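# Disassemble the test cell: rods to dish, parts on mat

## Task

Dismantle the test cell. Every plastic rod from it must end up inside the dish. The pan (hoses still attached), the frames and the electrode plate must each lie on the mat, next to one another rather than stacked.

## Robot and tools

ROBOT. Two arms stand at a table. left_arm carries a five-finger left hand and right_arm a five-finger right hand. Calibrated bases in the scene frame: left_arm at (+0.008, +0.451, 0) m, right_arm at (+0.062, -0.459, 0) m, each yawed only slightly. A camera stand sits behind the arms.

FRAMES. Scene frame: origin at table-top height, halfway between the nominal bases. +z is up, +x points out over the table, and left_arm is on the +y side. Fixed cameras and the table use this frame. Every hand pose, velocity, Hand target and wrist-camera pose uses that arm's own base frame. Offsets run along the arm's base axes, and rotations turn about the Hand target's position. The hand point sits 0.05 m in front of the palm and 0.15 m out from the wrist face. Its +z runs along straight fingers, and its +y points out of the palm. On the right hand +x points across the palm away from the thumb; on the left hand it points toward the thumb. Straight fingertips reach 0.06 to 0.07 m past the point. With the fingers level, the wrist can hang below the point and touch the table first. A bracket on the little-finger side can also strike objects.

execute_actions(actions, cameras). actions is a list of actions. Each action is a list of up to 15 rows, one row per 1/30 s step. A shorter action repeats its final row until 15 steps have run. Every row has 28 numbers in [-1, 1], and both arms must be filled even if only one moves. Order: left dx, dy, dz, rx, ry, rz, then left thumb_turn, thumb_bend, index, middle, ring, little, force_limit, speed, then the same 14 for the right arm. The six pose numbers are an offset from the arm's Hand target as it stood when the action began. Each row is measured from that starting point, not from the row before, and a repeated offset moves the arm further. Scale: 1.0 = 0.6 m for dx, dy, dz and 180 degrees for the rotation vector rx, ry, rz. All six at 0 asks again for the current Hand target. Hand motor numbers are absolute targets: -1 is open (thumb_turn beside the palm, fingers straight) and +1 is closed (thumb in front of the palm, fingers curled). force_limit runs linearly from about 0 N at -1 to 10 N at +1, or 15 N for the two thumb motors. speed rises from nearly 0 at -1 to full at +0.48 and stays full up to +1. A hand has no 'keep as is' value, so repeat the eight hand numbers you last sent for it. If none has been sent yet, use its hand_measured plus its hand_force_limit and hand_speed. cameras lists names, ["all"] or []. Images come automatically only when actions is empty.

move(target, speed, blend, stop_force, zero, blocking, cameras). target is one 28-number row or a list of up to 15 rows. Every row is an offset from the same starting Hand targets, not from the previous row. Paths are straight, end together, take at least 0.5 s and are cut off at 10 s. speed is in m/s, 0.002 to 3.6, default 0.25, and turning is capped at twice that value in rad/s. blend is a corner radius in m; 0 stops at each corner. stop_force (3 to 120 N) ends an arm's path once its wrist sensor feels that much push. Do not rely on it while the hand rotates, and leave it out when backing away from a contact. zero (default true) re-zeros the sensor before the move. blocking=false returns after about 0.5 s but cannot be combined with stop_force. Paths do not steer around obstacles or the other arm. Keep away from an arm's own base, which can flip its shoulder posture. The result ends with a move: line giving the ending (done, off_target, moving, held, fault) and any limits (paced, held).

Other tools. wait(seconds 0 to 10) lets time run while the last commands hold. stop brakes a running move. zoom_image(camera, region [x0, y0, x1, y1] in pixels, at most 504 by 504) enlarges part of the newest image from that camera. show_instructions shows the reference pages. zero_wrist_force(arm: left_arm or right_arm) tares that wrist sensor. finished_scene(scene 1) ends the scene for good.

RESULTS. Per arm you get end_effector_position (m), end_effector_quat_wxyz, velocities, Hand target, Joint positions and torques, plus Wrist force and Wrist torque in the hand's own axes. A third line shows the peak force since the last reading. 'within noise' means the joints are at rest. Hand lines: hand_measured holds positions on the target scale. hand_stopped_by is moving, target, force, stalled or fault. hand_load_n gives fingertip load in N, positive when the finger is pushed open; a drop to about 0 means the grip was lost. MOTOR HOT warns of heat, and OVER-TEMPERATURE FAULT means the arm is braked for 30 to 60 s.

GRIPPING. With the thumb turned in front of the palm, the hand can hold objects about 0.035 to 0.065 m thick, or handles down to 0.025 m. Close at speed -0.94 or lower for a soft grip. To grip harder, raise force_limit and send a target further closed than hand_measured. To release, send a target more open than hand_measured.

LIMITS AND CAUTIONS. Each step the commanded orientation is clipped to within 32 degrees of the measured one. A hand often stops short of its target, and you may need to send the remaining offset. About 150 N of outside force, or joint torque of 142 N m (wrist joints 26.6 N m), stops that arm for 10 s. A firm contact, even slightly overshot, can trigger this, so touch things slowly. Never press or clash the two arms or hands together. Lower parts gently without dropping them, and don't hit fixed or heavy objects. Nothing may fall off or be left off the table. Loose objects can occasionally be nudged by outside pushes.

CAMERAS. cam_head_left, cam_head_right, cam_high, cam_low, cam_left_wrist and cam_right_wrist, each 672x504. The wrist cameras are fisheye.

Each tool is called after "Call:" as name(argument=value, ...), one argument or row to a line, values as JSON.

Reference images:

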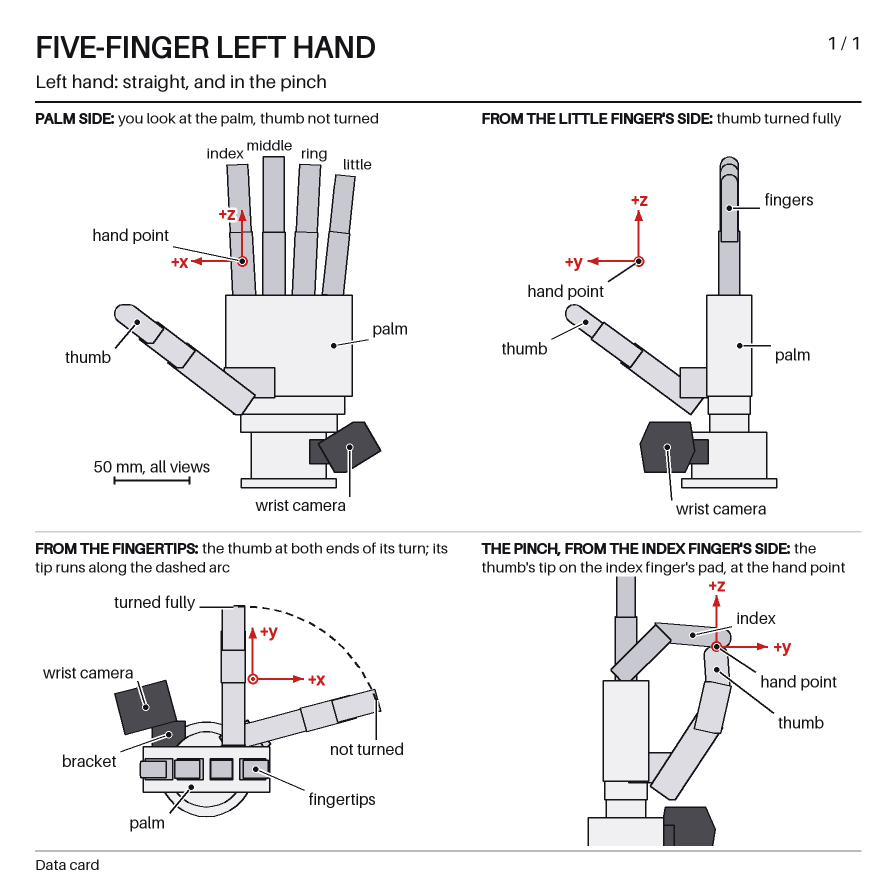

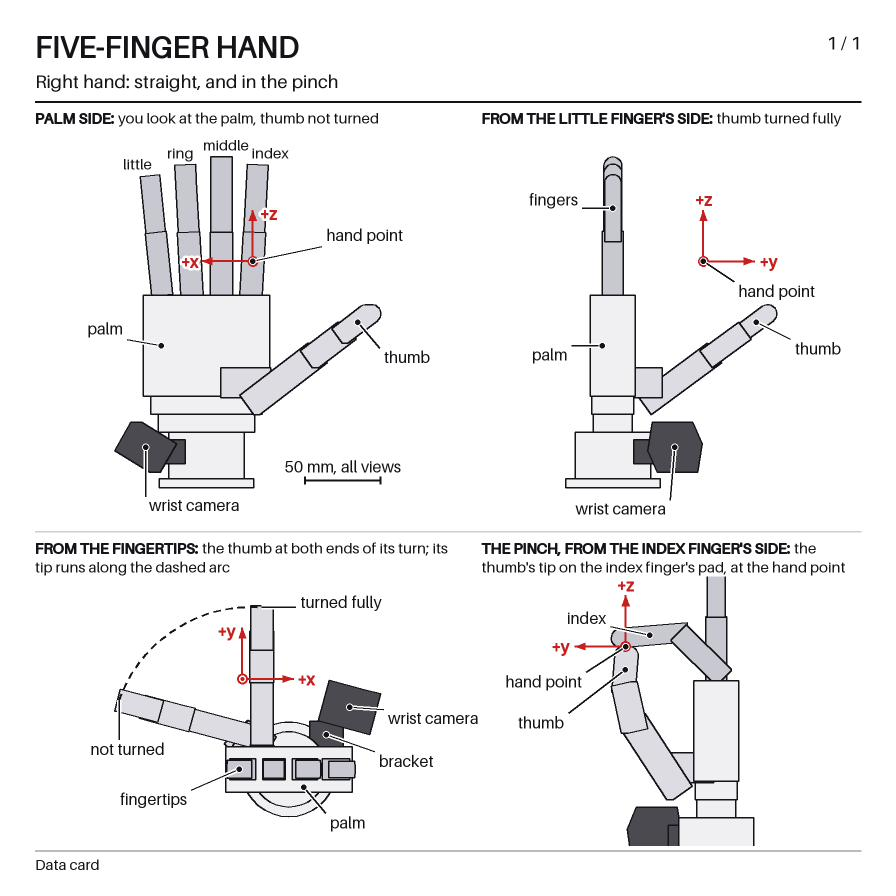

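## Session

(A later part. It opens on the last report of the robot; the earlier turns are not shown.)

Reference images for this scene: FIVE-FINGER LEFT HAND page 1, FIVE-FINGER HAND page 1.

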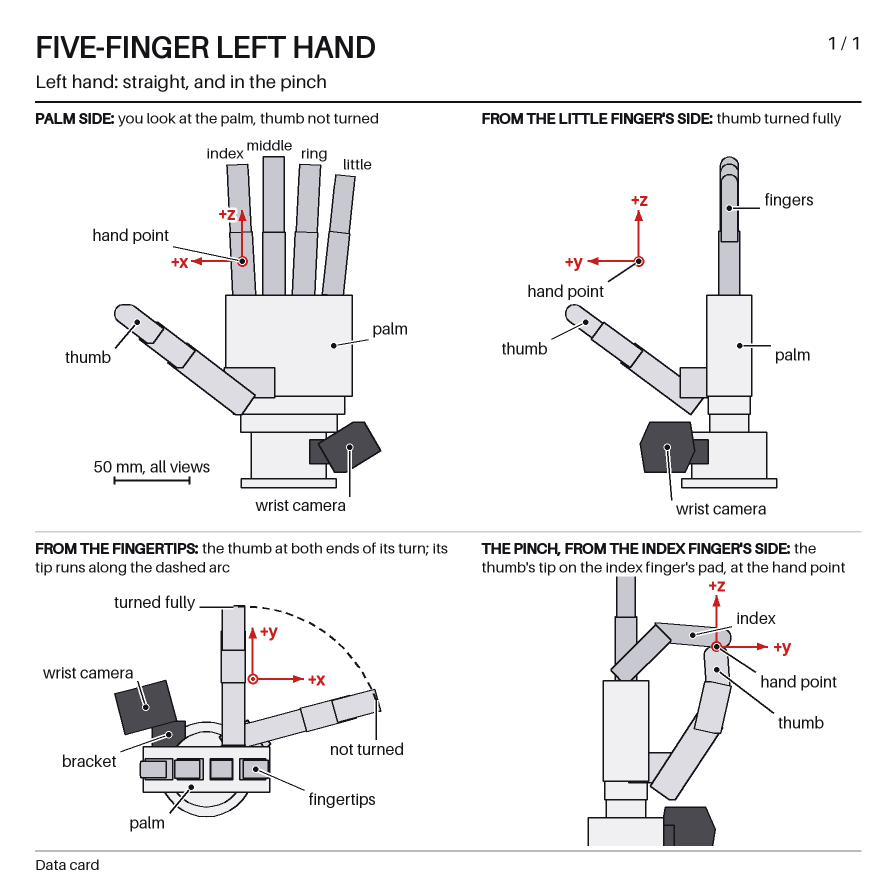

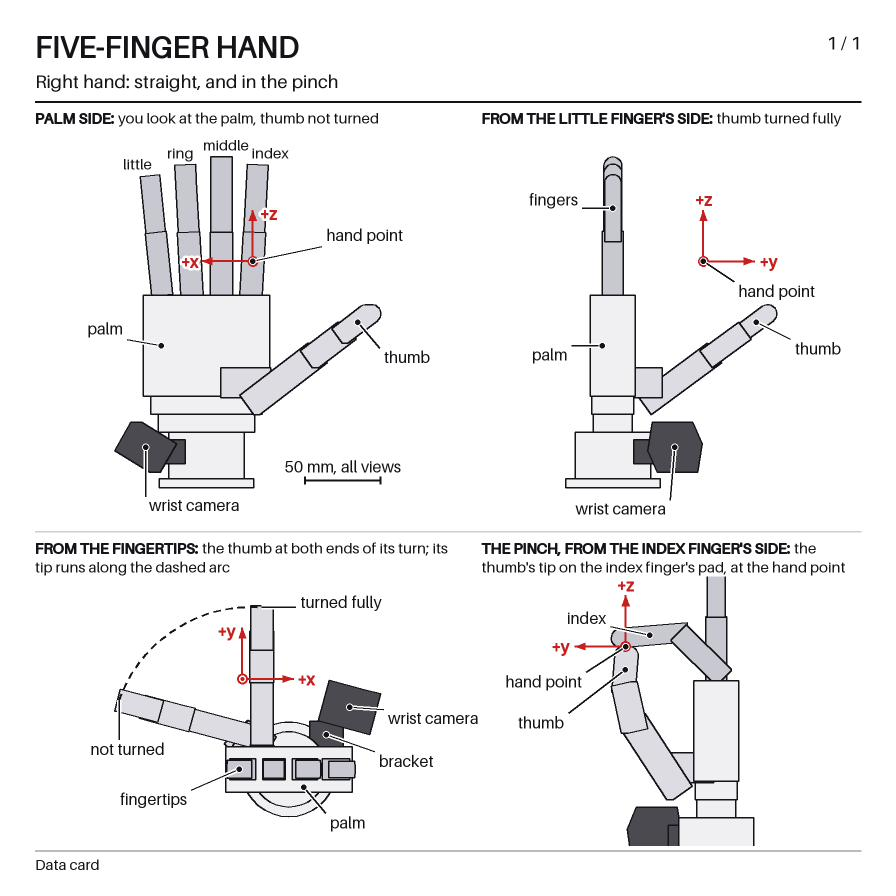

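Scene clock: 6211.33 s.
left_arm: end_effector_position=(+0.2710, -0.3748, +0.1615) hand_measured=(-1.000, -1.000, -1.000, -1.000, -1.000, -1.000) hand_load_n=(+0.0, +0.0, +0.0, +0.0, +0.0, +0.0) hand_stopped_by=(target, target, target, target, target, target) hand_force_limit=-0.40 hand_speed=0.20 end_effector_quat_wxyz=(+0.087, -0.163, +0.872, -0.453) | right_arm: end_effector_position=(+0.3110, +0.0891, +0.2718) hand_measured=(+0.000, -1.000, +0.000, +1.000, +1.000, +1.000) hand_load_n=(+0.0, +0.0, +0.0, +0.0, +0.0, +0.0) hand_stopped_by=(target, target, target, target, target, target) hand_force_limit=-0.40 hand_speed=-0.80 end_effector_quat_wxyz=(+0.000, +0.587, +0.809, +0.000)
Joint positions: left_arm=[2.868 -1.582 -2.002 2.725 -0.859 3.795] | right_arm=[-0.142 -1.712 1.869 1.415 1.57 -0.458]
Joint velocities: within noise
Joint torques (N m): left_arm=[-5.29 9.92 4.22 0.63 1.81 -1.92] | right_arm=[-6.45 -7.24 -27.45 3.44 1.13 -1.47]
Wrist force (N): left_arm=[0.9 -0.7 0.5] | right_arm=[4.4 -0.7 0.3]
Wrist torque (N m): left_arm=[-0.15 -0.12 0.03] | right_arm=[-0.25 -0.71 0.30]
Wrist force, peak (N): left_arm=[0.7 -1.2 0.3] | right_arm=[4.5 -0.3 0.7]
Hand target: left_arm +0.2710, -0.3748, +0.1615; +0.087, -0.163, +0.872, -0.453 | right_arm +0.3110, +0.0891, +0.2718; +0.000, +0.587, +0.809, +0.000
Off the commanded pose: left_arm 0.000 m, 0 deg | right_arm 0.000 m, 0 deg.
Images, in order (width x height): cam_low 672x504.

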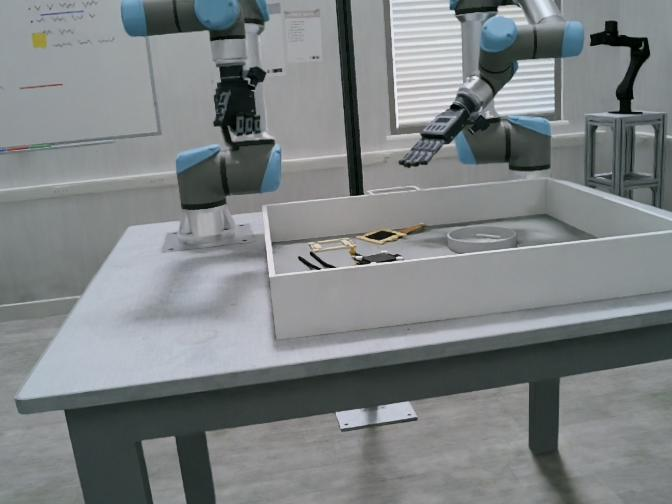

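Call:
move(
  target=[
    [0,0,0,0,0,0,0.82,1,-1,-1,-1,-1,-0.4,0.0,0,0,0,0,0,0,0,-1,0.0,1,1,1,-0.4,-0.8],
    [0.0867,-0.075,-0.169,0,0,0,0.82,1,-1,-1,-1,-1,-0.4,0.0,0,0,0,0,0,0,0,-1,0.0,1,1,1,-0.4,-0.8],
  ],
  speed=[0.1,0.06],
  stop_force=8,
  cameras=["cam_left_wrist"],
)

Call:
zoom_image(
  camera="cam_left_wrist",
  region=[100, 0, 450, 350],
)

Scene clock: 6270.40 s.
left_arm: end_effector_position=(+0.3230, -0.4198, +0.0601) hand_measured=(+0.820, +0.938, -1.000, -1.000, -1.000, -1.000) hand_load_n=(+0.0, +5.0, +0.0, +0.0, +0.0, +0.0) hand_stopped_by=(target, force, target, target, target, target) hand_force_limit=-0.40 hand_speed=0.00 end_effector_quat_wxyz=(+0.087, -0.163, +0.872, -0.453) | right_arm: end_effector_position=(+0.3110, +0.0891, +0.2718) hand_measured=(+0.000, -1.000, +0.000, +1.000, +1.000, +1.000) hand_load_n=(+0.0, +0.0, +0.0, +0.0, +0.0, +0.0) hand_stopped_by=(target, target, target, target, target, target) hand_force_limit=-0.40 hand_speed=-0.80 end_effector_quat_wxyz=(+0.000, +0.587, +0.809, +0.000)
Joint positions: left_arm=[2.785 -1.871 -1.951 3.013 -0.915 3.716] | right_arm=[-0.142 -1.712 1.869 1.415 1.57 -0.458]
Joint torques (N m): left_arm=[6.79 31.27 2.72 -1.02 2.54 2.44] | right_arm=[-6.86 -7.47 -27.18 3.57 1.24 -1.33]
Wrist force (N): left_arm=[0.6 -0.8 0.2] | right_arm=[4.2 -0.4 0.6]
Wrist torque (N m): left_arm=[-0.15 -0.08 0.11] | right_arm=[-0.23 -0.67 0.29]
Wrist force, peak (N): left_arm=[0.7 -1.2 -0.2] | right_arm=[4.6 -0.2 0.9]
Hand target: left_arm +0.3230, -0.4198, +0.0601; +0.087, -0.163, +0.872, -0.453 | right_arm +0.3110, +0.0891, +0.2718; +0.000, +0.587, +0.809, +0.000
Off the commanded pose: left_arm 0.000 m, 0 deg | right_arm 0.000 m, 0 deg.
move: done
camera_calibration:
cam_left_wrist: T_world_to_cam=[[-0.0749603, -0.601733, 0.795172, -0.283027], [-0.967985, 0.23547, 0.086937, 0.407164], [-0.239552, -0.763198, -0.60012, -0.0867203], [0, 0, 0, 1]] pos_world=[0.352139, -0.332367, 0.137615]
Images, in order (width x height): cam_left_wrist 672x504.

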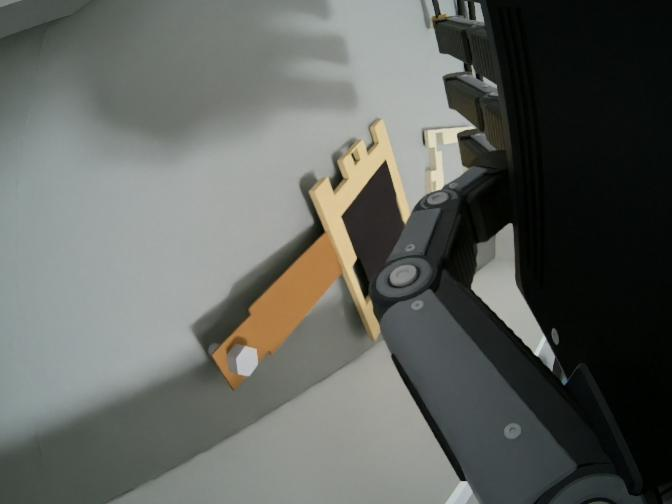

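Scaled by 1.440 from the camera's 672x504 image, which has a finer 960x720 frame.

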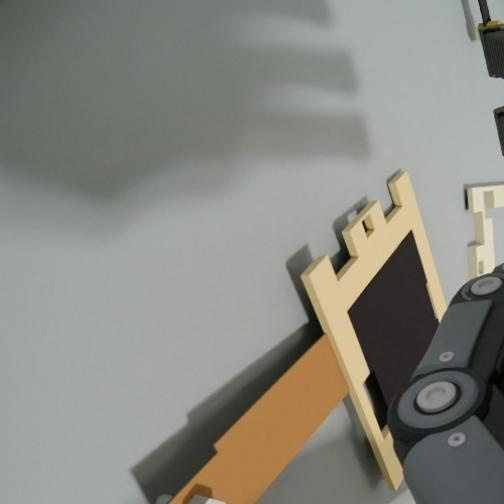

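Call:
zoom_image(
  camera="cam_left_wrist",
  region=[260, 110, 430, 350],
)

Scaled by 2.100 from the camera's 672x504 image, which has a finer 960x720 frame.

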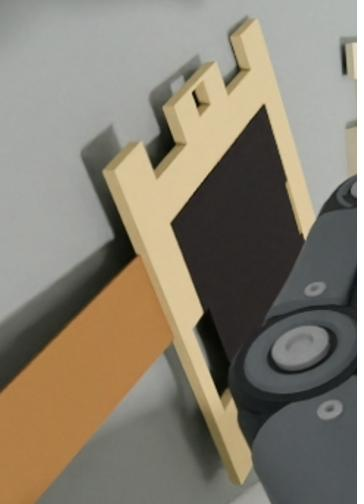

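Call:
move(
  target=[
    [-0.0867,0.075,0.169,0,0,0,0.82,1,-1,-1,-1,-1,-0.4,0.2,0.015,0.336,-0.1,0,0,-0.465,0,-1,-1,1,1,1,-0.4,0.2],
  ],
  speed=[0.15],
)

Call:
execute_actions(
  actions=[
    [[0,0.03,0,0,0,0,-1,-1,-1,-1,-1,-1,-0.4,0.2,0,0,0,0,0,0,0,-1,-1,1,1,1,-0.4,0.2]],
  ],
  cameras=["cam_left_wrist","cam_right_wrist","cam_head_left"],
)

Scene clock: 6366.70 s.
left_arm: end_effector_position=(+0.2710, -0.3748, +0.1615) hand_measured=(+0.820, +0.938, -1.000, -1.000, -1.000, -1.000) hand_load_n=(+0.0, +5.0, +0.0, +0.0, +0.0, +0.0) hand_stopped_by=(target, force, target, target, target, target) hand_force_limit=-0.40 hand_speed=0.20 end_effector_quat_wxyz=(+0.087, -0.163, +0.872, -0.453) | right_arm: end_effector_position=(+0.3200, +0.2907, +0.2118) hand_measured=(+0.000, -1.000, -1.000, +1.000, +1.000, +1.000) hand_load_n=(+0.0, +0.0, +0.0, +0.0, +0.0, +0.0) hand_stopped_by=(target, target, target, target, target, target) hand_force_limit=-0.40 hand_speed=0.20 end_effector_quat_wxyz=(+0.000, +0.977, +0.211, +0.000)
Joint positions: left_arm=[2.868 -1.582 -2.002 2.725 -0.859 3.795] | right_arm=[0.557 -1.132 1.351 1.351 1.571 1.702]
Joint torques (N m): left_arm=[-5.8 10.4 6.59 0.59 0.17 -1.82] | right_arm=[-6.15 -50.17 -6.71 1.05 1.45 1.49]
Wrist force (N): left_arm=[0.6 -1.1 0.4] | right_arm=[3.8 -0.4 0.8]
Wrist torque (N m): left_arm=[-0.21 -0.07 0.02] | right_arm=[-0.26 -0.61 0.38]
Wrist force, peak (N): left_arm=[0.9 -1.0 0.7] | right_arm=[4.6 -0.2 1.0]
Hand target: left_arm +0.2710, -0.3748, +0.1615; +0.087, -0.163, +0.872, -0.453 | right_arm +0.3200, +0.2907, +0.2118; +0.000, +0.978, +0.211, +0.000
Off the commanded pose: left_arm 0.000 m, 0 deg | right_arm 0.000 m, 0 deg.
move: done

Scene clock: 6368.13 s.
left_arm: end_effector_position=(+0.2710, -0.3568, +0.1615) hand_measured=(-1.000, -1.000, -1.000, -1.000, -1.000, -1.000) hand_load_n=(-0.5, +0.0, +0.0, +0.0, +0.0, +0.0) hand_stopped_by=(target, target, target, target, target, target) hand_force_limit=-0.40 hand_speed=0.20 end_effector_quat_wxyz=(+0.087, -0.163, +0.872, -0.453) | right_arm: end_effector_position=(+0.3200, +0.2907, +0.2118) hand_measured=(+0.000, -1.000, -1.000, +1.000, +1.000, +1.000) hand_load_n=(+0.0, +0.0, +0.0, +0.0, +0.0, +0.0) hand_stopped_by=(target, target, target, target, target, target) hand_force_limit=-0.40 hand_speed=0.20 end_effector_quat_wxyz=(+0.000, +0.978, +0.211, +0.000)
Joint positions: left_arm=[2.931 -1.563 -2.031 2.691 -0.819 3.861] | right_arm=[0.557 -1.132 1.351 1.351 1.571 1.702]
Joint torques (N m): left_arm=[6.31 25.04 5.29 -2.97 2.91 2.34] | right_arm=[-7.84 -50.27 -6.36 0.91 -1.6 1.68]
Wrist force (N): left_arm=[0.7 -1.1 0.3] | right_arm=[3.9 -0.5 1.0]
Wrist torque (N m): left_arm=[-0.19 -0.08 0.13] | right_arm=[-0.28 -0.63 0.37]
Wrist force, peak (N): left_arm=[1.3 -2.8 2.4] | right_arm=[4.2 -0.8 1.0]
Hand target: left_arm +0.2710, -0.3568, +0.1615; +0.087, -0.163, +0.872, -0.453 | right_arm +0.3200, +0.2907, +0.2118; +0.000, +0.978, +0.211, +0.000
Off the commanded pose: left_arm 0.000 m, 0 deg | right_arm 0.000 m, 0 deg.
camera_calibration:
cam_left_wrist: T_world_to_cam=[[-0.0749603, -0.601733, 0.795172, -0.329647], [-0.967985, 0.23547, 0.086937, 0.333179], [-0.239552, -0.763198, -0.60012, 0.00975655], [0, 0, 0, 1]] pos_world=[0.300139, -0.269367, 0.239015]
cam_right_wrist: T_world_to_cam=[[0.636824, -0.770625, 0.0243472, 0.0145244], [-0.651783, -0.52121, 0.550925, 0.234256], [-0.411867, -0.366712, -0.834199, 0.530486], [0, 0, 0, 1]] pos_world=[0.361924, 0.327825, 0.31312]
Images, in order (width x height): cam_head_left 672x504, cam_left_wrist 672x504, cam_right_wrist 672x504.

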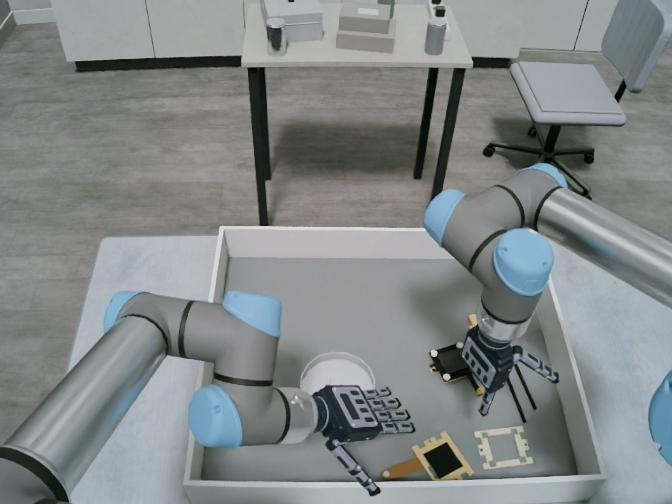

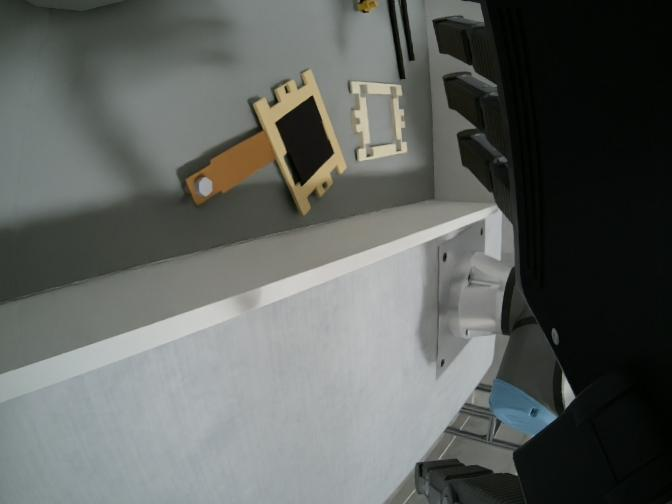

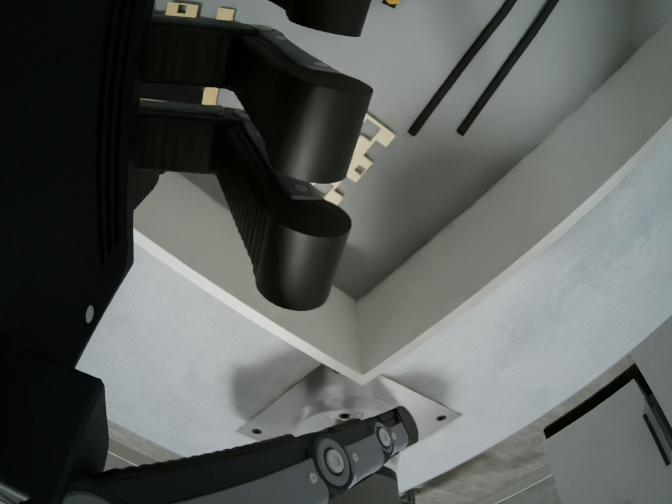

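Call:
move(
  target=[
    [0,0,0,0,0,0,-1,-1,-1,-1,-1,-1,-0.4,0.2,0,0,-0.187,0,0,0,0,-1,-1,1,1,1,-0.4,0.2],
  ],
  speed=[0.12],
  cameras=["cam_left_wrist","cam_low"],
)

Call:
zoom_image(
  camera="cam_left_wrist",
  region=[180, 50, 430, 230],
)

Call:
zoom_image(
  camera="cam_low",
  region=[300, 190, 440, 280],
)

Scene clock: 6383.37 s.
left_arm: end_effector_position=(+0.2710, -0.3568, +0.1615) hand_measured=(-1.000, -1.000, -1.000, -1.000, -1.000, -1.000) hand_load_n=(+0.0, +0.0, -0.5, +0.0, -0.5, +0.0) hand_stopped_by=(target, target, target, target, target, target) hand_force_limit=-0.40 hand_speed=0.20 end_effector_quat_wxyz=(+0.087, -0.163, +0.872, -0.453) | right_arm: end_effector_position=(+0.3199, +0.2906, +0.0996) hand_measured=(+0.000, -1.000, -1.000, +1.000, +1.000, +1.000) hand_load_n=(+0.0, +0.0, +0.0, +0.0, +0.5, +0.0) hand_stopped_by=(target, target, target, target, target, target) hand_force_limit=-0.40 hand_speed=0.20 end_effector_quat_wxyz=(+0.000, +0.978, +0.211, +0.000)
Joint positions: left_arm=[2.931 -1.563 -2.031 2.691 -0.819 3.861] | right_arm=[0.557 -1.042 1.517 1.095 1.571 1.702]
Joint torques (N m): left_arm=[5.99 25.31 4.97 -3.07 3.04 2.44] | right_arm=[-4.81 -49.67 -27.22 1.31 -1.46 -1.25]
Wrist force (N): left_arm=[0.3 -0.8 0.5] | right_arm=[3.9 -0.4 1.1]
Wrist torque (N m): left_arm=[-0.18 -0.02 0.11] | right_arm=[-0.28 -0.62 0.35]
Wrist force, peak (N): left_arm=[1.0 -0.9 0.5] | right_arm=[4.1 -0.2 1.9]
Hand target: left_arm +0.2710, -0.3568, +0.1615; +0.087, -0.163, +0.872, -0.453 | right_arm +0.3200, +0.2907, +0.0996; +0.000, +0.978, +0.211, +0.000
Off the commanded pose: left_arm 0.000 m, 0 deg | right_arm 0.000 m, 0 deg.
move: done
camera_calibration:
cam_left_wrist: T_world_to_cam=[[-0.0749603, -0.601733, 0.795172, -0.329647], [-0.967985, 0.23547, 0.086937, 0.333179], [-0.239552, -0.763198, -0.60012, 0.00975655], [0, 0, 0, 1]] pos_world=[0.300139, -0.269367, 0.239015]
Images, in order (width x height): cam_low 672x504, cam_left_wrist 672x504.

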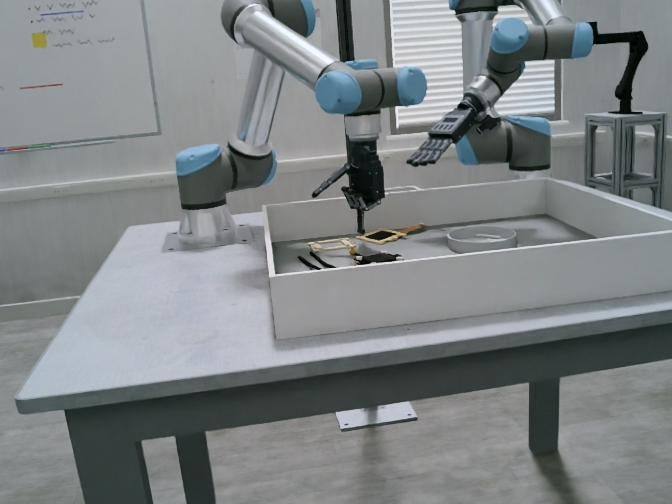

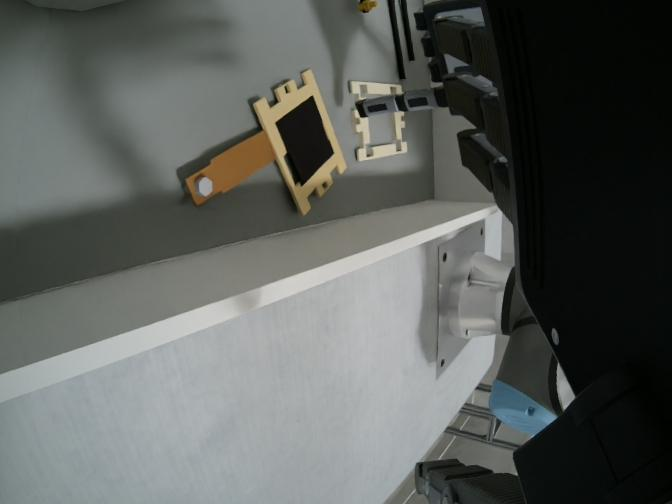

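Scaled by 2.016 from the camera's 672x504 image, which has a finer 960x720 frame.

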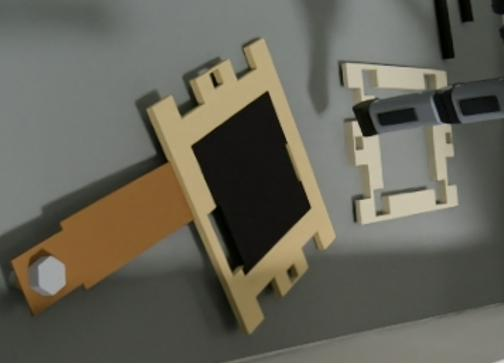

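Scaled by 3.600 from the camera's 672x504 image, which has a finer 960x720 frame.

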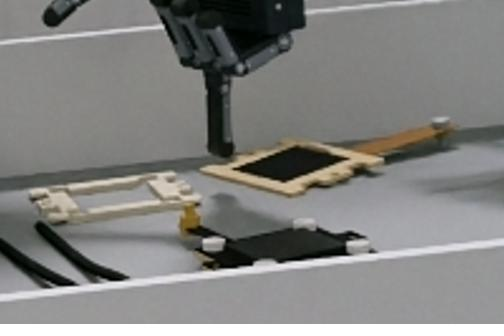

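Call:
move(
  target=[
    [0,0,0,0,0,0,-1,-1,-1,-1,-1,-1,-0.4,0.2,-0.0021,0.0046,0,0,0,0,0,-1,-1,1,1,1,-0.4,0.2],
    [0,0,0,0,0,0,-1,-1,-1,-1,-1,-1,-0.4,0.2,-0.0021,0.0046,-0.0347,0,0,0,0,-1,-1,1,1,1,-0.4,0.2],
  ],
  speed=[0.03,0.02],
  stop_force=4,
  cameras=["cam_left_wrist","cam_low"],
)

Call:
zoom_image(
  camera="cam_left_wrist",
  region=[180, 50, 430, 230],
)

Call:
zoom_image(
  camera="cam_low",
  region=[330, 210, 440, 280],
)

Scene clock: 6397.83 s.
left_arm: end_effector_position=(+0.2710, -0.3568, +0.1615) hand_measured=(-1.000, -1.000, -1.000, -1.000, -1.000, -1.000) hand_load_n=(+0.0, +0.0, +0.0, -0.5, +0.0, +0.0) hand_stopped_by=(target, target, target, target, target, target) hand_force_limit=-0.40 hand_speed=0.20 end_effector_quat_wxyz=(+0.087, -0.163, +0.872, -0.453) | right_arm: end_effector_position=(+0.3187, +0.2934, +0.0788) hand_measured=(+0.000, -1.000, -1.000, +1.000, +1.000, +1.000) hand_load_n=(+0.0, +0.0, +0.0, +0.0, +0.0, +0.0) hand_stopped_by=(target, target, target, target, target, target) hand_force_limit=-0.40 hand_speed=0.20 end_effector_quat_wxyz=(+0.000, +0.978, +0.211, +0.000)
Joint positions: left_arm=[2.931 -1.563 -2.031 2.691 -0.819 3.861] | right_arm=[0.563 -1.016 1.535 1.051 1.571 1.709]
Joint torques (N m): left_arm=[6.83 23.75 5.35 -3.09 3.01 2.36] | right_arm=[-7.24 -53.01 -27.95 3.69 0.79 -1.41]
Wrist force (N): left_arm=[1.1 -0.9 0.5] | right_arm=[4.2 -0.4 0.8]
Wrist torque (N m): left_arm=[-0.18 -0.14 0.15] | right_arm=[-0.26 -0.66 0.33]
Wrist force, peak (N): left_arm=[0.8 -1.2 0.4] | right_arm=[4.4 -0.6 1.0]
Hand target: left_arm +0.2710, -0.3568, +0.1615; +0.087, -0.163, +0.872, -0.453 | right_arm +0.3187, +0.2934, +0.0788; +0.000, +0.978, +0.211, +0.000
Off the commanded pose: left_arm 0.000 m, 0 deg | right_arm 0.000 m, 0 deg.
move: done
camera_calibration:
cam_left_wrist: T_world_to_cam=[[-0.0749603, -0.601733, 0.795172, -0.329647], [-0.967985, 0.23547, 0.086937, 0.333179], [-0.239552, -0.763198, -0.60012, 0.00975655], [0, 0, 0, 1]] pos_world=[0.300139, -0.269367, 0.239015]
Images, in order (width x height): cam_low 672x504, cam_left_wrist 672x504.

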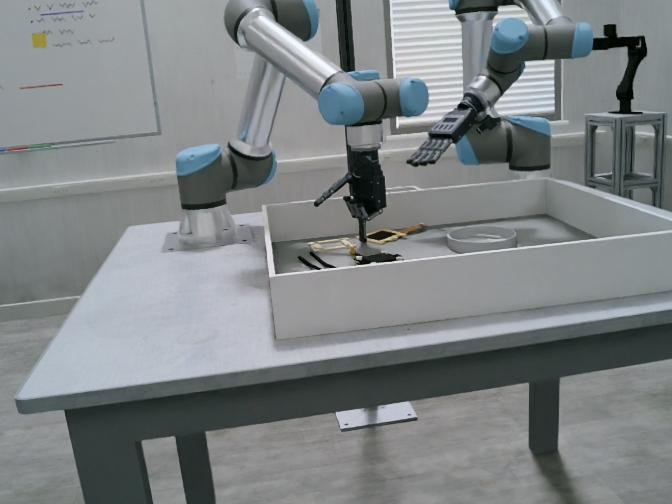

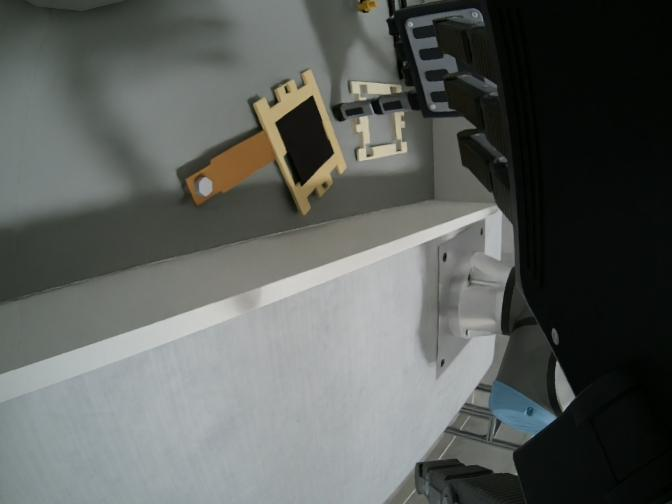

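Scaled by 2.016 from the camera's 672x504 image, which has a finer 960x720 frame.

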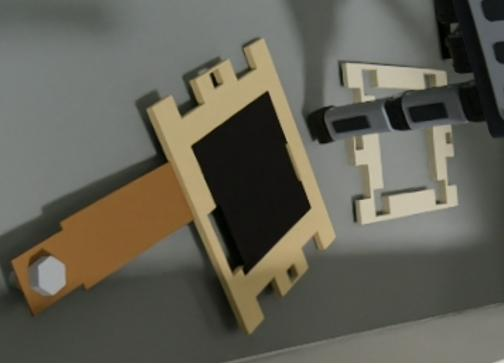

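Scaled by 4.582 from the camera's 672x504 image, which has a finer 960x720 frame.

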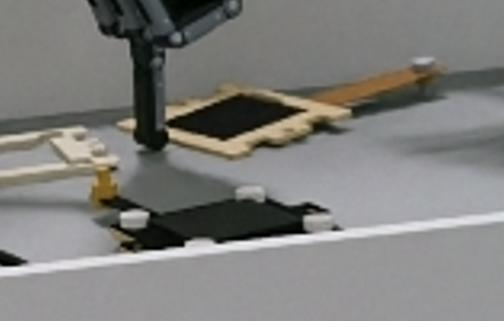

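Call:
move(
  target=[
    [0,0,0,0,0,0,-1,-1,-1,-1,-1,-1,-0.4,0.2,-0.0117,0.0258,0,0,0,0,0,-1,-1,1,1,1,-0.4,0.2],
  ],
  speed=[0.02],
  stop_force=7,
  cameras=["cam_left_wrist","cam_low"],
)

Call:
zoom_image(
  camera="cam_left_wrist",
  region=[180, 50, 430, 230],
)

Call:
zoom_image(
  camera="cam_low",
  region=[330, 210, 440, 280],
)

Scene clock: 6409.73 s.
left_arm: end_effector_position=(+0.2710, -0.3568, +0.1615) hand_measured=(-1.000, -1.000, -1.000, -1.000, -1.000, -1.000) hand_load_n=(+0.0, +0.0, +0.0, +0.0, +0.0, +0.0) hand_stopped_by=(target, target, target, target, target, target) hand_force_limit=-0.40 hand_speed=0.20 end_effector_quat_wxyz=(+0.087, -0.163, +0.872, -0.453) | right_arm: end_effector_position=(+0.3117, +0.3089, +0.0788) hand_measured=(+0.000, -1.000, -1.000, +1.000, +1.000, +1.000) hand_load_n=(+0.0, +0.0, +0.0, +0.0, +0.0, +0.0) hand_stopped_by=(target, target, target, target, target, target) hand_force_limit=-0.40 hand_speed=0.20 end_effector_quat_wxyz=(+0.000, +0.978, +0.211, +0.000)
Joint positions: left_arm=[2.931 -1.563 -2.031 2.691 -0.819 3.861] | right_arm=[0.599 -1.001 1.51 1.061 1.571 1.745]
Joint torques (N m): left_arm=[6.38 23.4 5.45 -3.05 3.14 2.33] | right_arm=[-7.71 -52.95 -4.6 0.98 2.18 -1.37]
Wrist force (N): left_arm=[0.5 -1.1 0.5] | right_arm=[3.8 -0.2 0.8]
Wrist torque (N m): left_arm=[-0.21 -0.06 0.12] | right_arm=[-0.23 -0.61 0.28]
Wrist force, peak (N): left_arm=[0.9 -1.1 0.3] | right_arm=[4.5 -0.3 0.9]
Hand target: left_arm +0.2710, -0.3568, +0.1615; +0.087, -0.163, +0.872, -0.453 | right_arm +0.3117, +0.3089, +0.0788; +0.000, +0.978, +0.211, +0.000
Off the commanded pose: left_arm 0.000 m, 0 deg | right_arm 0.000 m, 0 deg.
move: done
camera_calibration:
cam_left_wrist: T_world_to_cam=[[-0.0749603, -0.601733, 0.795172, -0.329647], [-0.967985, 0.23547, 0.086937, 0.333179], [-0.239552, -0.763198, -0.60012, 0.00975655], [0, 0, 0, 1]] pos_world=[0.300139, -0.269367, 0.239015]
Images, in order (width x height): cam_low 672x504, cam_left_wrist 672x504.

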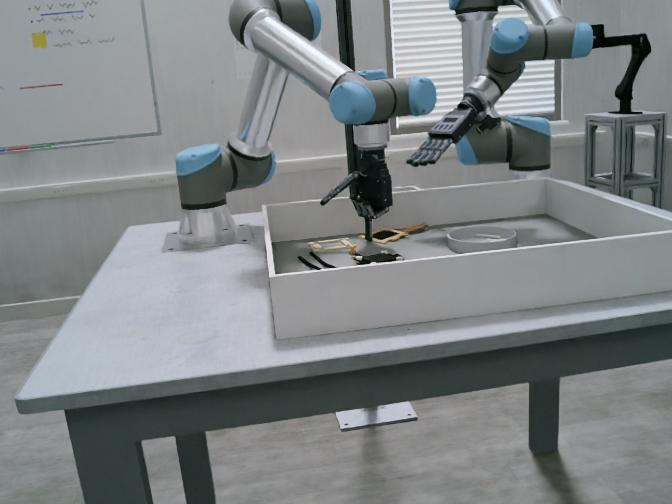

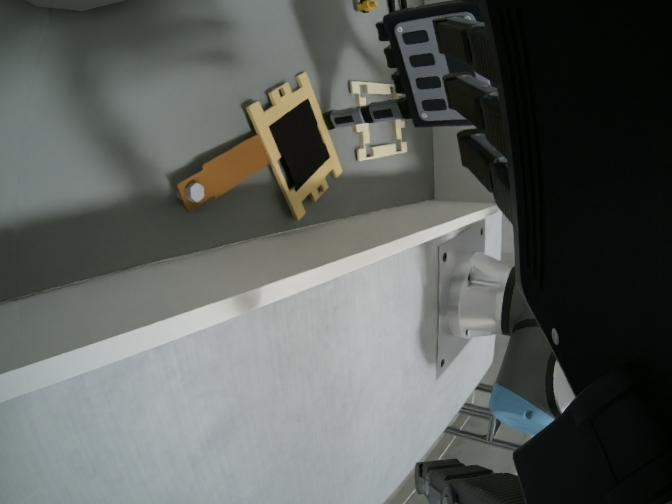

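Scaled by 2.016 from the camera's 672x504 image, which has a finer 960x720 frame.

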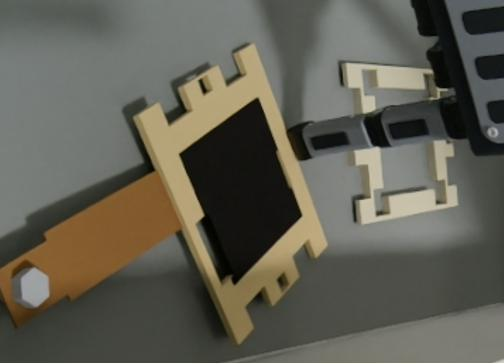

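Scaled by 4.582 from the camera's 672x504 image, which has a finer 960x720 frame.

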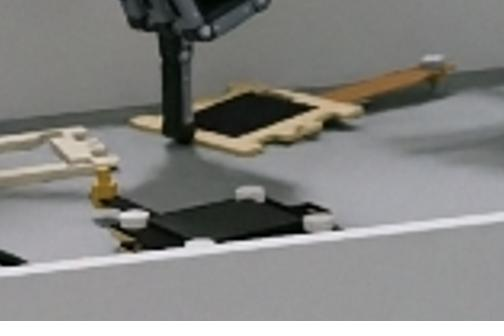

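Call:
move(
  target=[
    [0,0,0,0,0,0,-1,-1,-1,-1,-1,-1,-0.4,0.2,0.003,-0.0065,0,0,0,0,0,-1,-1,1,1,1,-0.4,0.2],
    [0,0.1,0.05,0,0,0,-1,-1,-1,-1,-1,-1,-0.4,0.2,0.003,-0.0065,0.2,0,0,0,0,-1,-1,1,1,1,-0.4,0.2],
    [0.1,0.15,0.2,0,0,0,-1,-1,-1,-1,-1,-1,-0.4,0.2,-0.0,-0.35,0.33,0,0,0,0,-1,-1,1,1,1,-0.4,0.2],
  ],
  speed=[0.03,0.1,0.2],
  cameras=["cam_head_left","cam_head_right","cam_high","cam_low"],
)

Call:
zoom_image(
  camera="cam_head_left",
  region=[370, 290, 560, 490],
)

Call:
zoom_image(
  camera="cam_head_right",
  region=[340, 300, 560, 490],
)

Scene clock: 6429.73 s.
left_arm: end_effector_position=(+0.3310, -0.2668, +0.2814) hand_measured=(-1.000, -1.000, -1.000, -1.000, -1.000, -1.000) hand_load_n=(-0.5, +0.0, +0.0, +0.0, +0.0, +0.0) hand_stopped_by=(target, target, target, target, target, target) hand_force_limit=-0.40 hand_speed=0.20 end_effector_quat_wxyz=(+0.087, -0.163, +0.872, -0.453) | right_arm: end_effector_position=(+0.3116, +0.0990, +0.2768) hand_measured=(+0.000, -1.000, -1.000, +1.000, +1.000, +1.000) hand_load_n=(+0.0, +0.0, +0.0, +0.0, +0.0, +0.0) hand_stopped_by=(target, target, target, target, target, target) hand_force_limit=-0.40 hand_speed=0.20 end_effector_quat_wxyz=(+0.000, +0.978, +0.211, +0.000)
Joint positions: left_arm=[3.267 -1.554 -1.793 2.115 -0.654 4.3] | right_arm=[0.102 -1.472 1.621 1.421 1.57 1.248]
Joint torques (N m): left_arm=[-6.05 26.05 12.63 -2.34 -0.49 -2.49] | right_arm=[-7.98 -23.71 -29.75 2.17 -1.1 -1.14]
Wrist force (N): left_arm=[0.4 -0.7 0.5] | right_arm=[4.0 -0.6 0.9]
Wrist torque (N m): left_arm=[-0.16 -0.05 0.07] | right_arm=[-0.29 -0.64 0.27]
Wrist force, peak (N): left_arm=[0.6 -1.0 1.1] | right_arm=[4.7 -2.1 1.2]
Hand target: left_arm +0.3310, -0.2668, +0.2815; +0.087, -0.163, +0.872, -0.453 | right_arm +0.3117, +0.0989, +0.2768; +0.000, +0.978, +0.211, +0.000
Off the commanded pose: left_arm 0.000 m, 0 deg | right_arm 0.000 m, 0 deg.
move: done
Images, in order (width x height): cam_head_left 672x504, cam_head_right 672x504, cam_high 672x504, cam_low 672x504.

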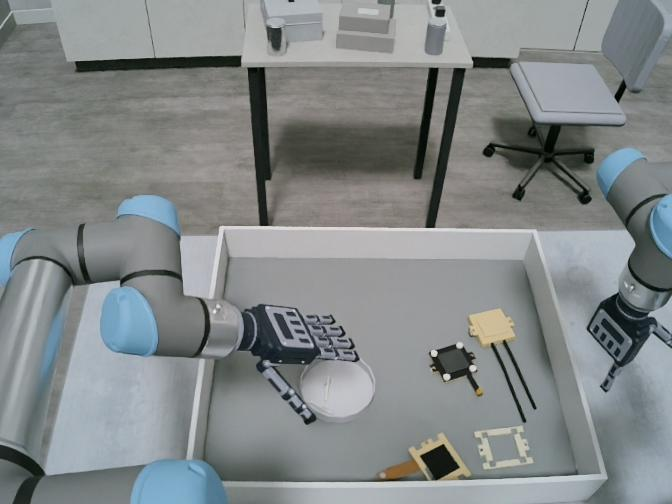

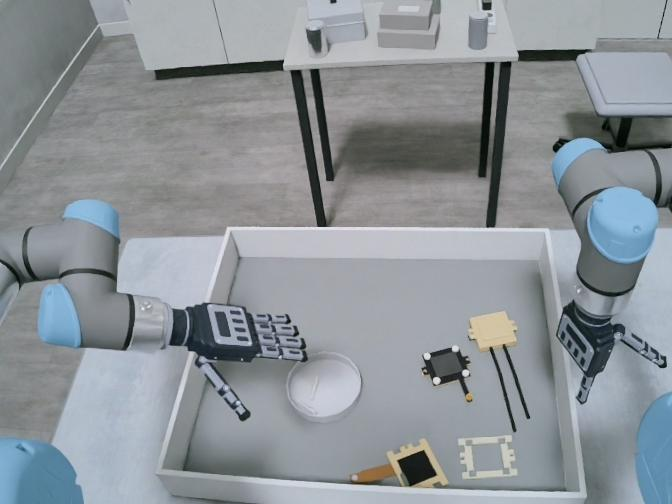

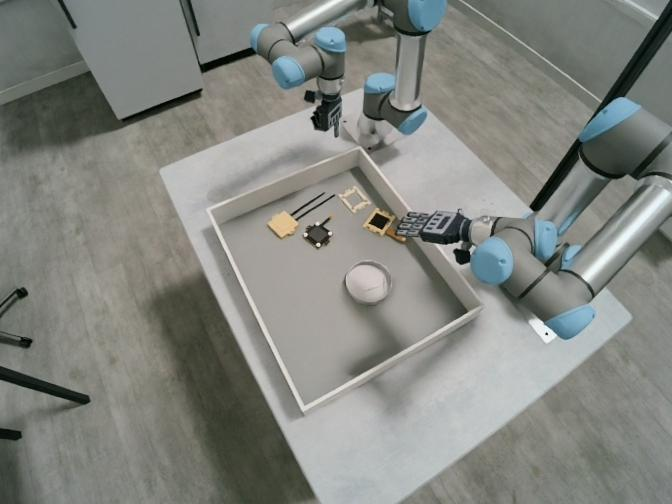

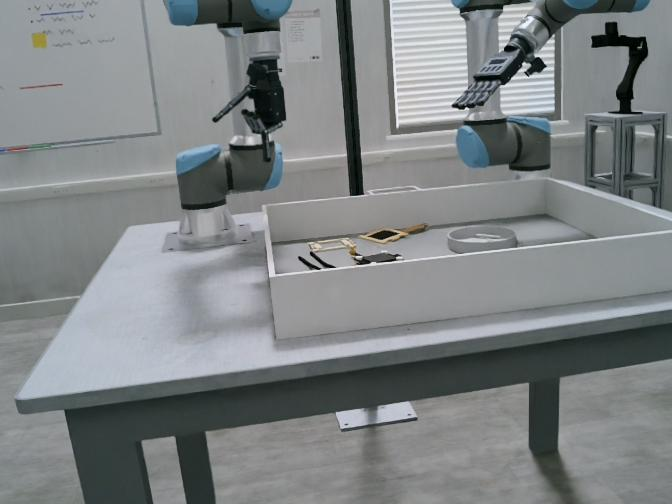

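Scaled by 2.520 from the camera's 672x504 image, which has a finer 960x720 frame.

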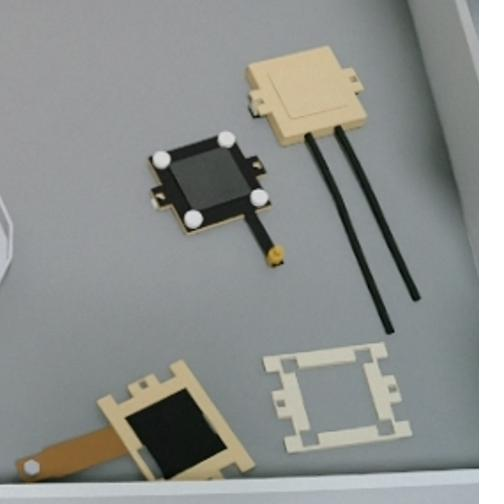

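Scaled by 2.291 from the camera's 672x504 image, which has a finer 960x720 frame.

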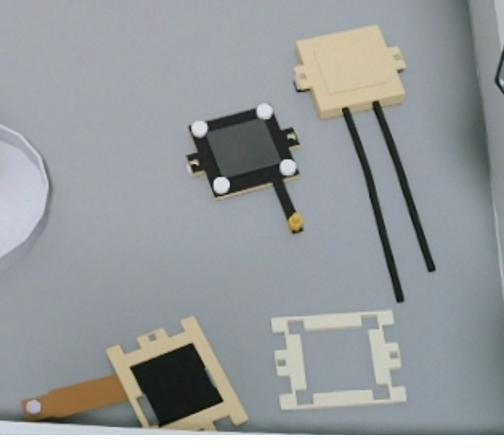

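Call:
zoom_image(
  camera="cam_head_left",
  region=[460, 300, 530, 355],
)

Scaled by 7.200 from the camera's 672x504 image, which has a finer 960x720 frame.

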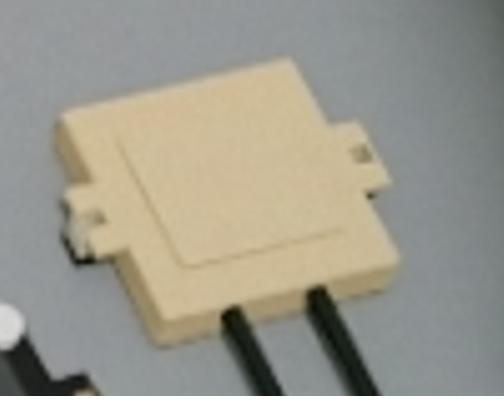

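Call:
move(
  target=[
    [0.4,-0.5837,-0.24,0,0,0,0.82,1,-1,-1,-1,-1,-0.4,0.2,0,0,0,0,0,0,0,-1,-1,1,1,1,-0.4,0.2],
    [0.4,-0.5837,-0.40,0,0,0,0.82,1,-1,-1,-1,-1,-0.4,0.2,0,0,0,0,0,0,0,-1,-1,1,1,1,-0.4,0.2],
  ],
  speed=[0.2,0.06],
  stop_force=12,
  cameras=["cam_left_wrist"],
)

Call:
zoom_image(
  camera="cam_left_wrist",
  region=[100, 0, 400, 300],
)

Scene clock: 6494.97 s.
left_arm: end_effector_position=(+0.5710, -0.6170, +0.0415) hand_measured=(+0.820, +0.974, -1.000, -1.000, -1.000, -1.000) hand_load_n=(+0.5, +18.0, +0.0, +0.0, +0.0, +0.0) hand_stopped_by=(target, force, target, target, target, target) hand_force_limit=-0.40 hand_speed=0.20 end_effector_quat_wxyz=(+0.087, -0.163, +0.872, -0.453) | right_arm: end_effector_position=(+0.3117, +0.0989, +0.2768) hand_measured=(+0.000, -1.000, -1.000, +1.000, +1.000, +1.000) hand_load_n=(+0.0, +0.0, +0.0, +0.0, +0.0, +0.0) hand_stopped_by=(target, target, target, target, target, target) hand_force_limit=-0.40 hand_speed=0.20 end_effector_quat_wxyz=(+0.000, +0.978, +0.211, +0.000)
Joint positions: left_arm=[2.639 -2.614 -0.704 2.578 -1.019 3.592] | right_arm=[0.102 -1.472 1.621 1.421 1.57 1.248]
Joint torques (N m): left_arm=[4.82 66.03 33.73 -1.68 1.75 -1.61] | right_arm=[-7.01 -33.29 -29.27 3.61 0.83 -1.3]
Wrist force (N): left_arm=[0.6 -0.9 0.1] | right_arm=[3.8 -0.6 0.8]
Wrist torque (N m): left_arm=[-0.17 -0.07 0.06] | right_arm=[-0.28 -0.59 0.27]
Wrist force, peak (N): left_arm=[0.6 -1.1 1.8] | right_arm=[4.4 -0.5 1.0]
Hand target: left_arm +0.5710, -0.6170, +0.0415; +0.087, -0.163, +0.872, -0.453 | right_arm +0.3117, +0.0989, +0.2768; +0.000, +0.978, +0.211, +0.000
Off the commanded pose: left_arm 0.000 m, 0 deg | right_arm 0.000 m, 0 deg.
move: done
camera_calibration:
cam_left_wrist: T_world_to_cam=[[-0.0749603, -0.601733, 0.795172, -0.368309], [-0.967985, 0.23547, 0.086937, 0.695276], [-0.239552, -0.763198, -0.60012, -0.188976], [0, 0, 0, 1]] pos_world=[0.600139, -0.529567, 0.119015]
Images, in order (width x height): cam_left_wrist 672x504.

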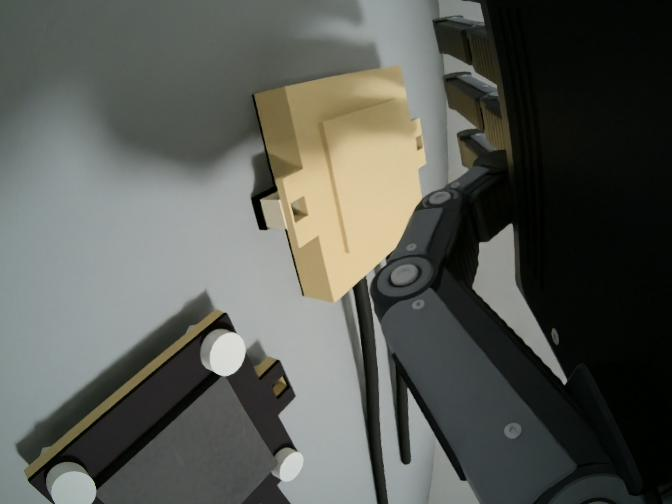

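Scaled by 1.680 from the camera's 672x504 image, which has a finer 960x720 frame.

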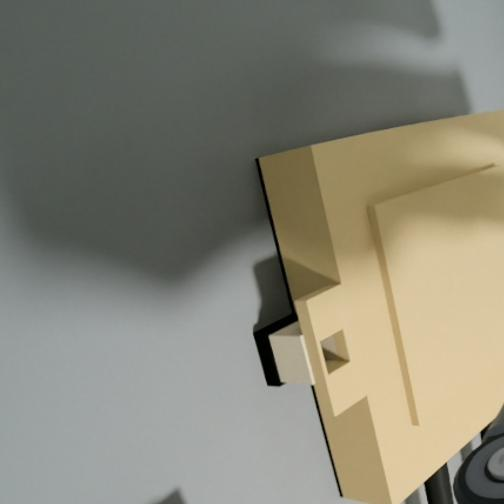

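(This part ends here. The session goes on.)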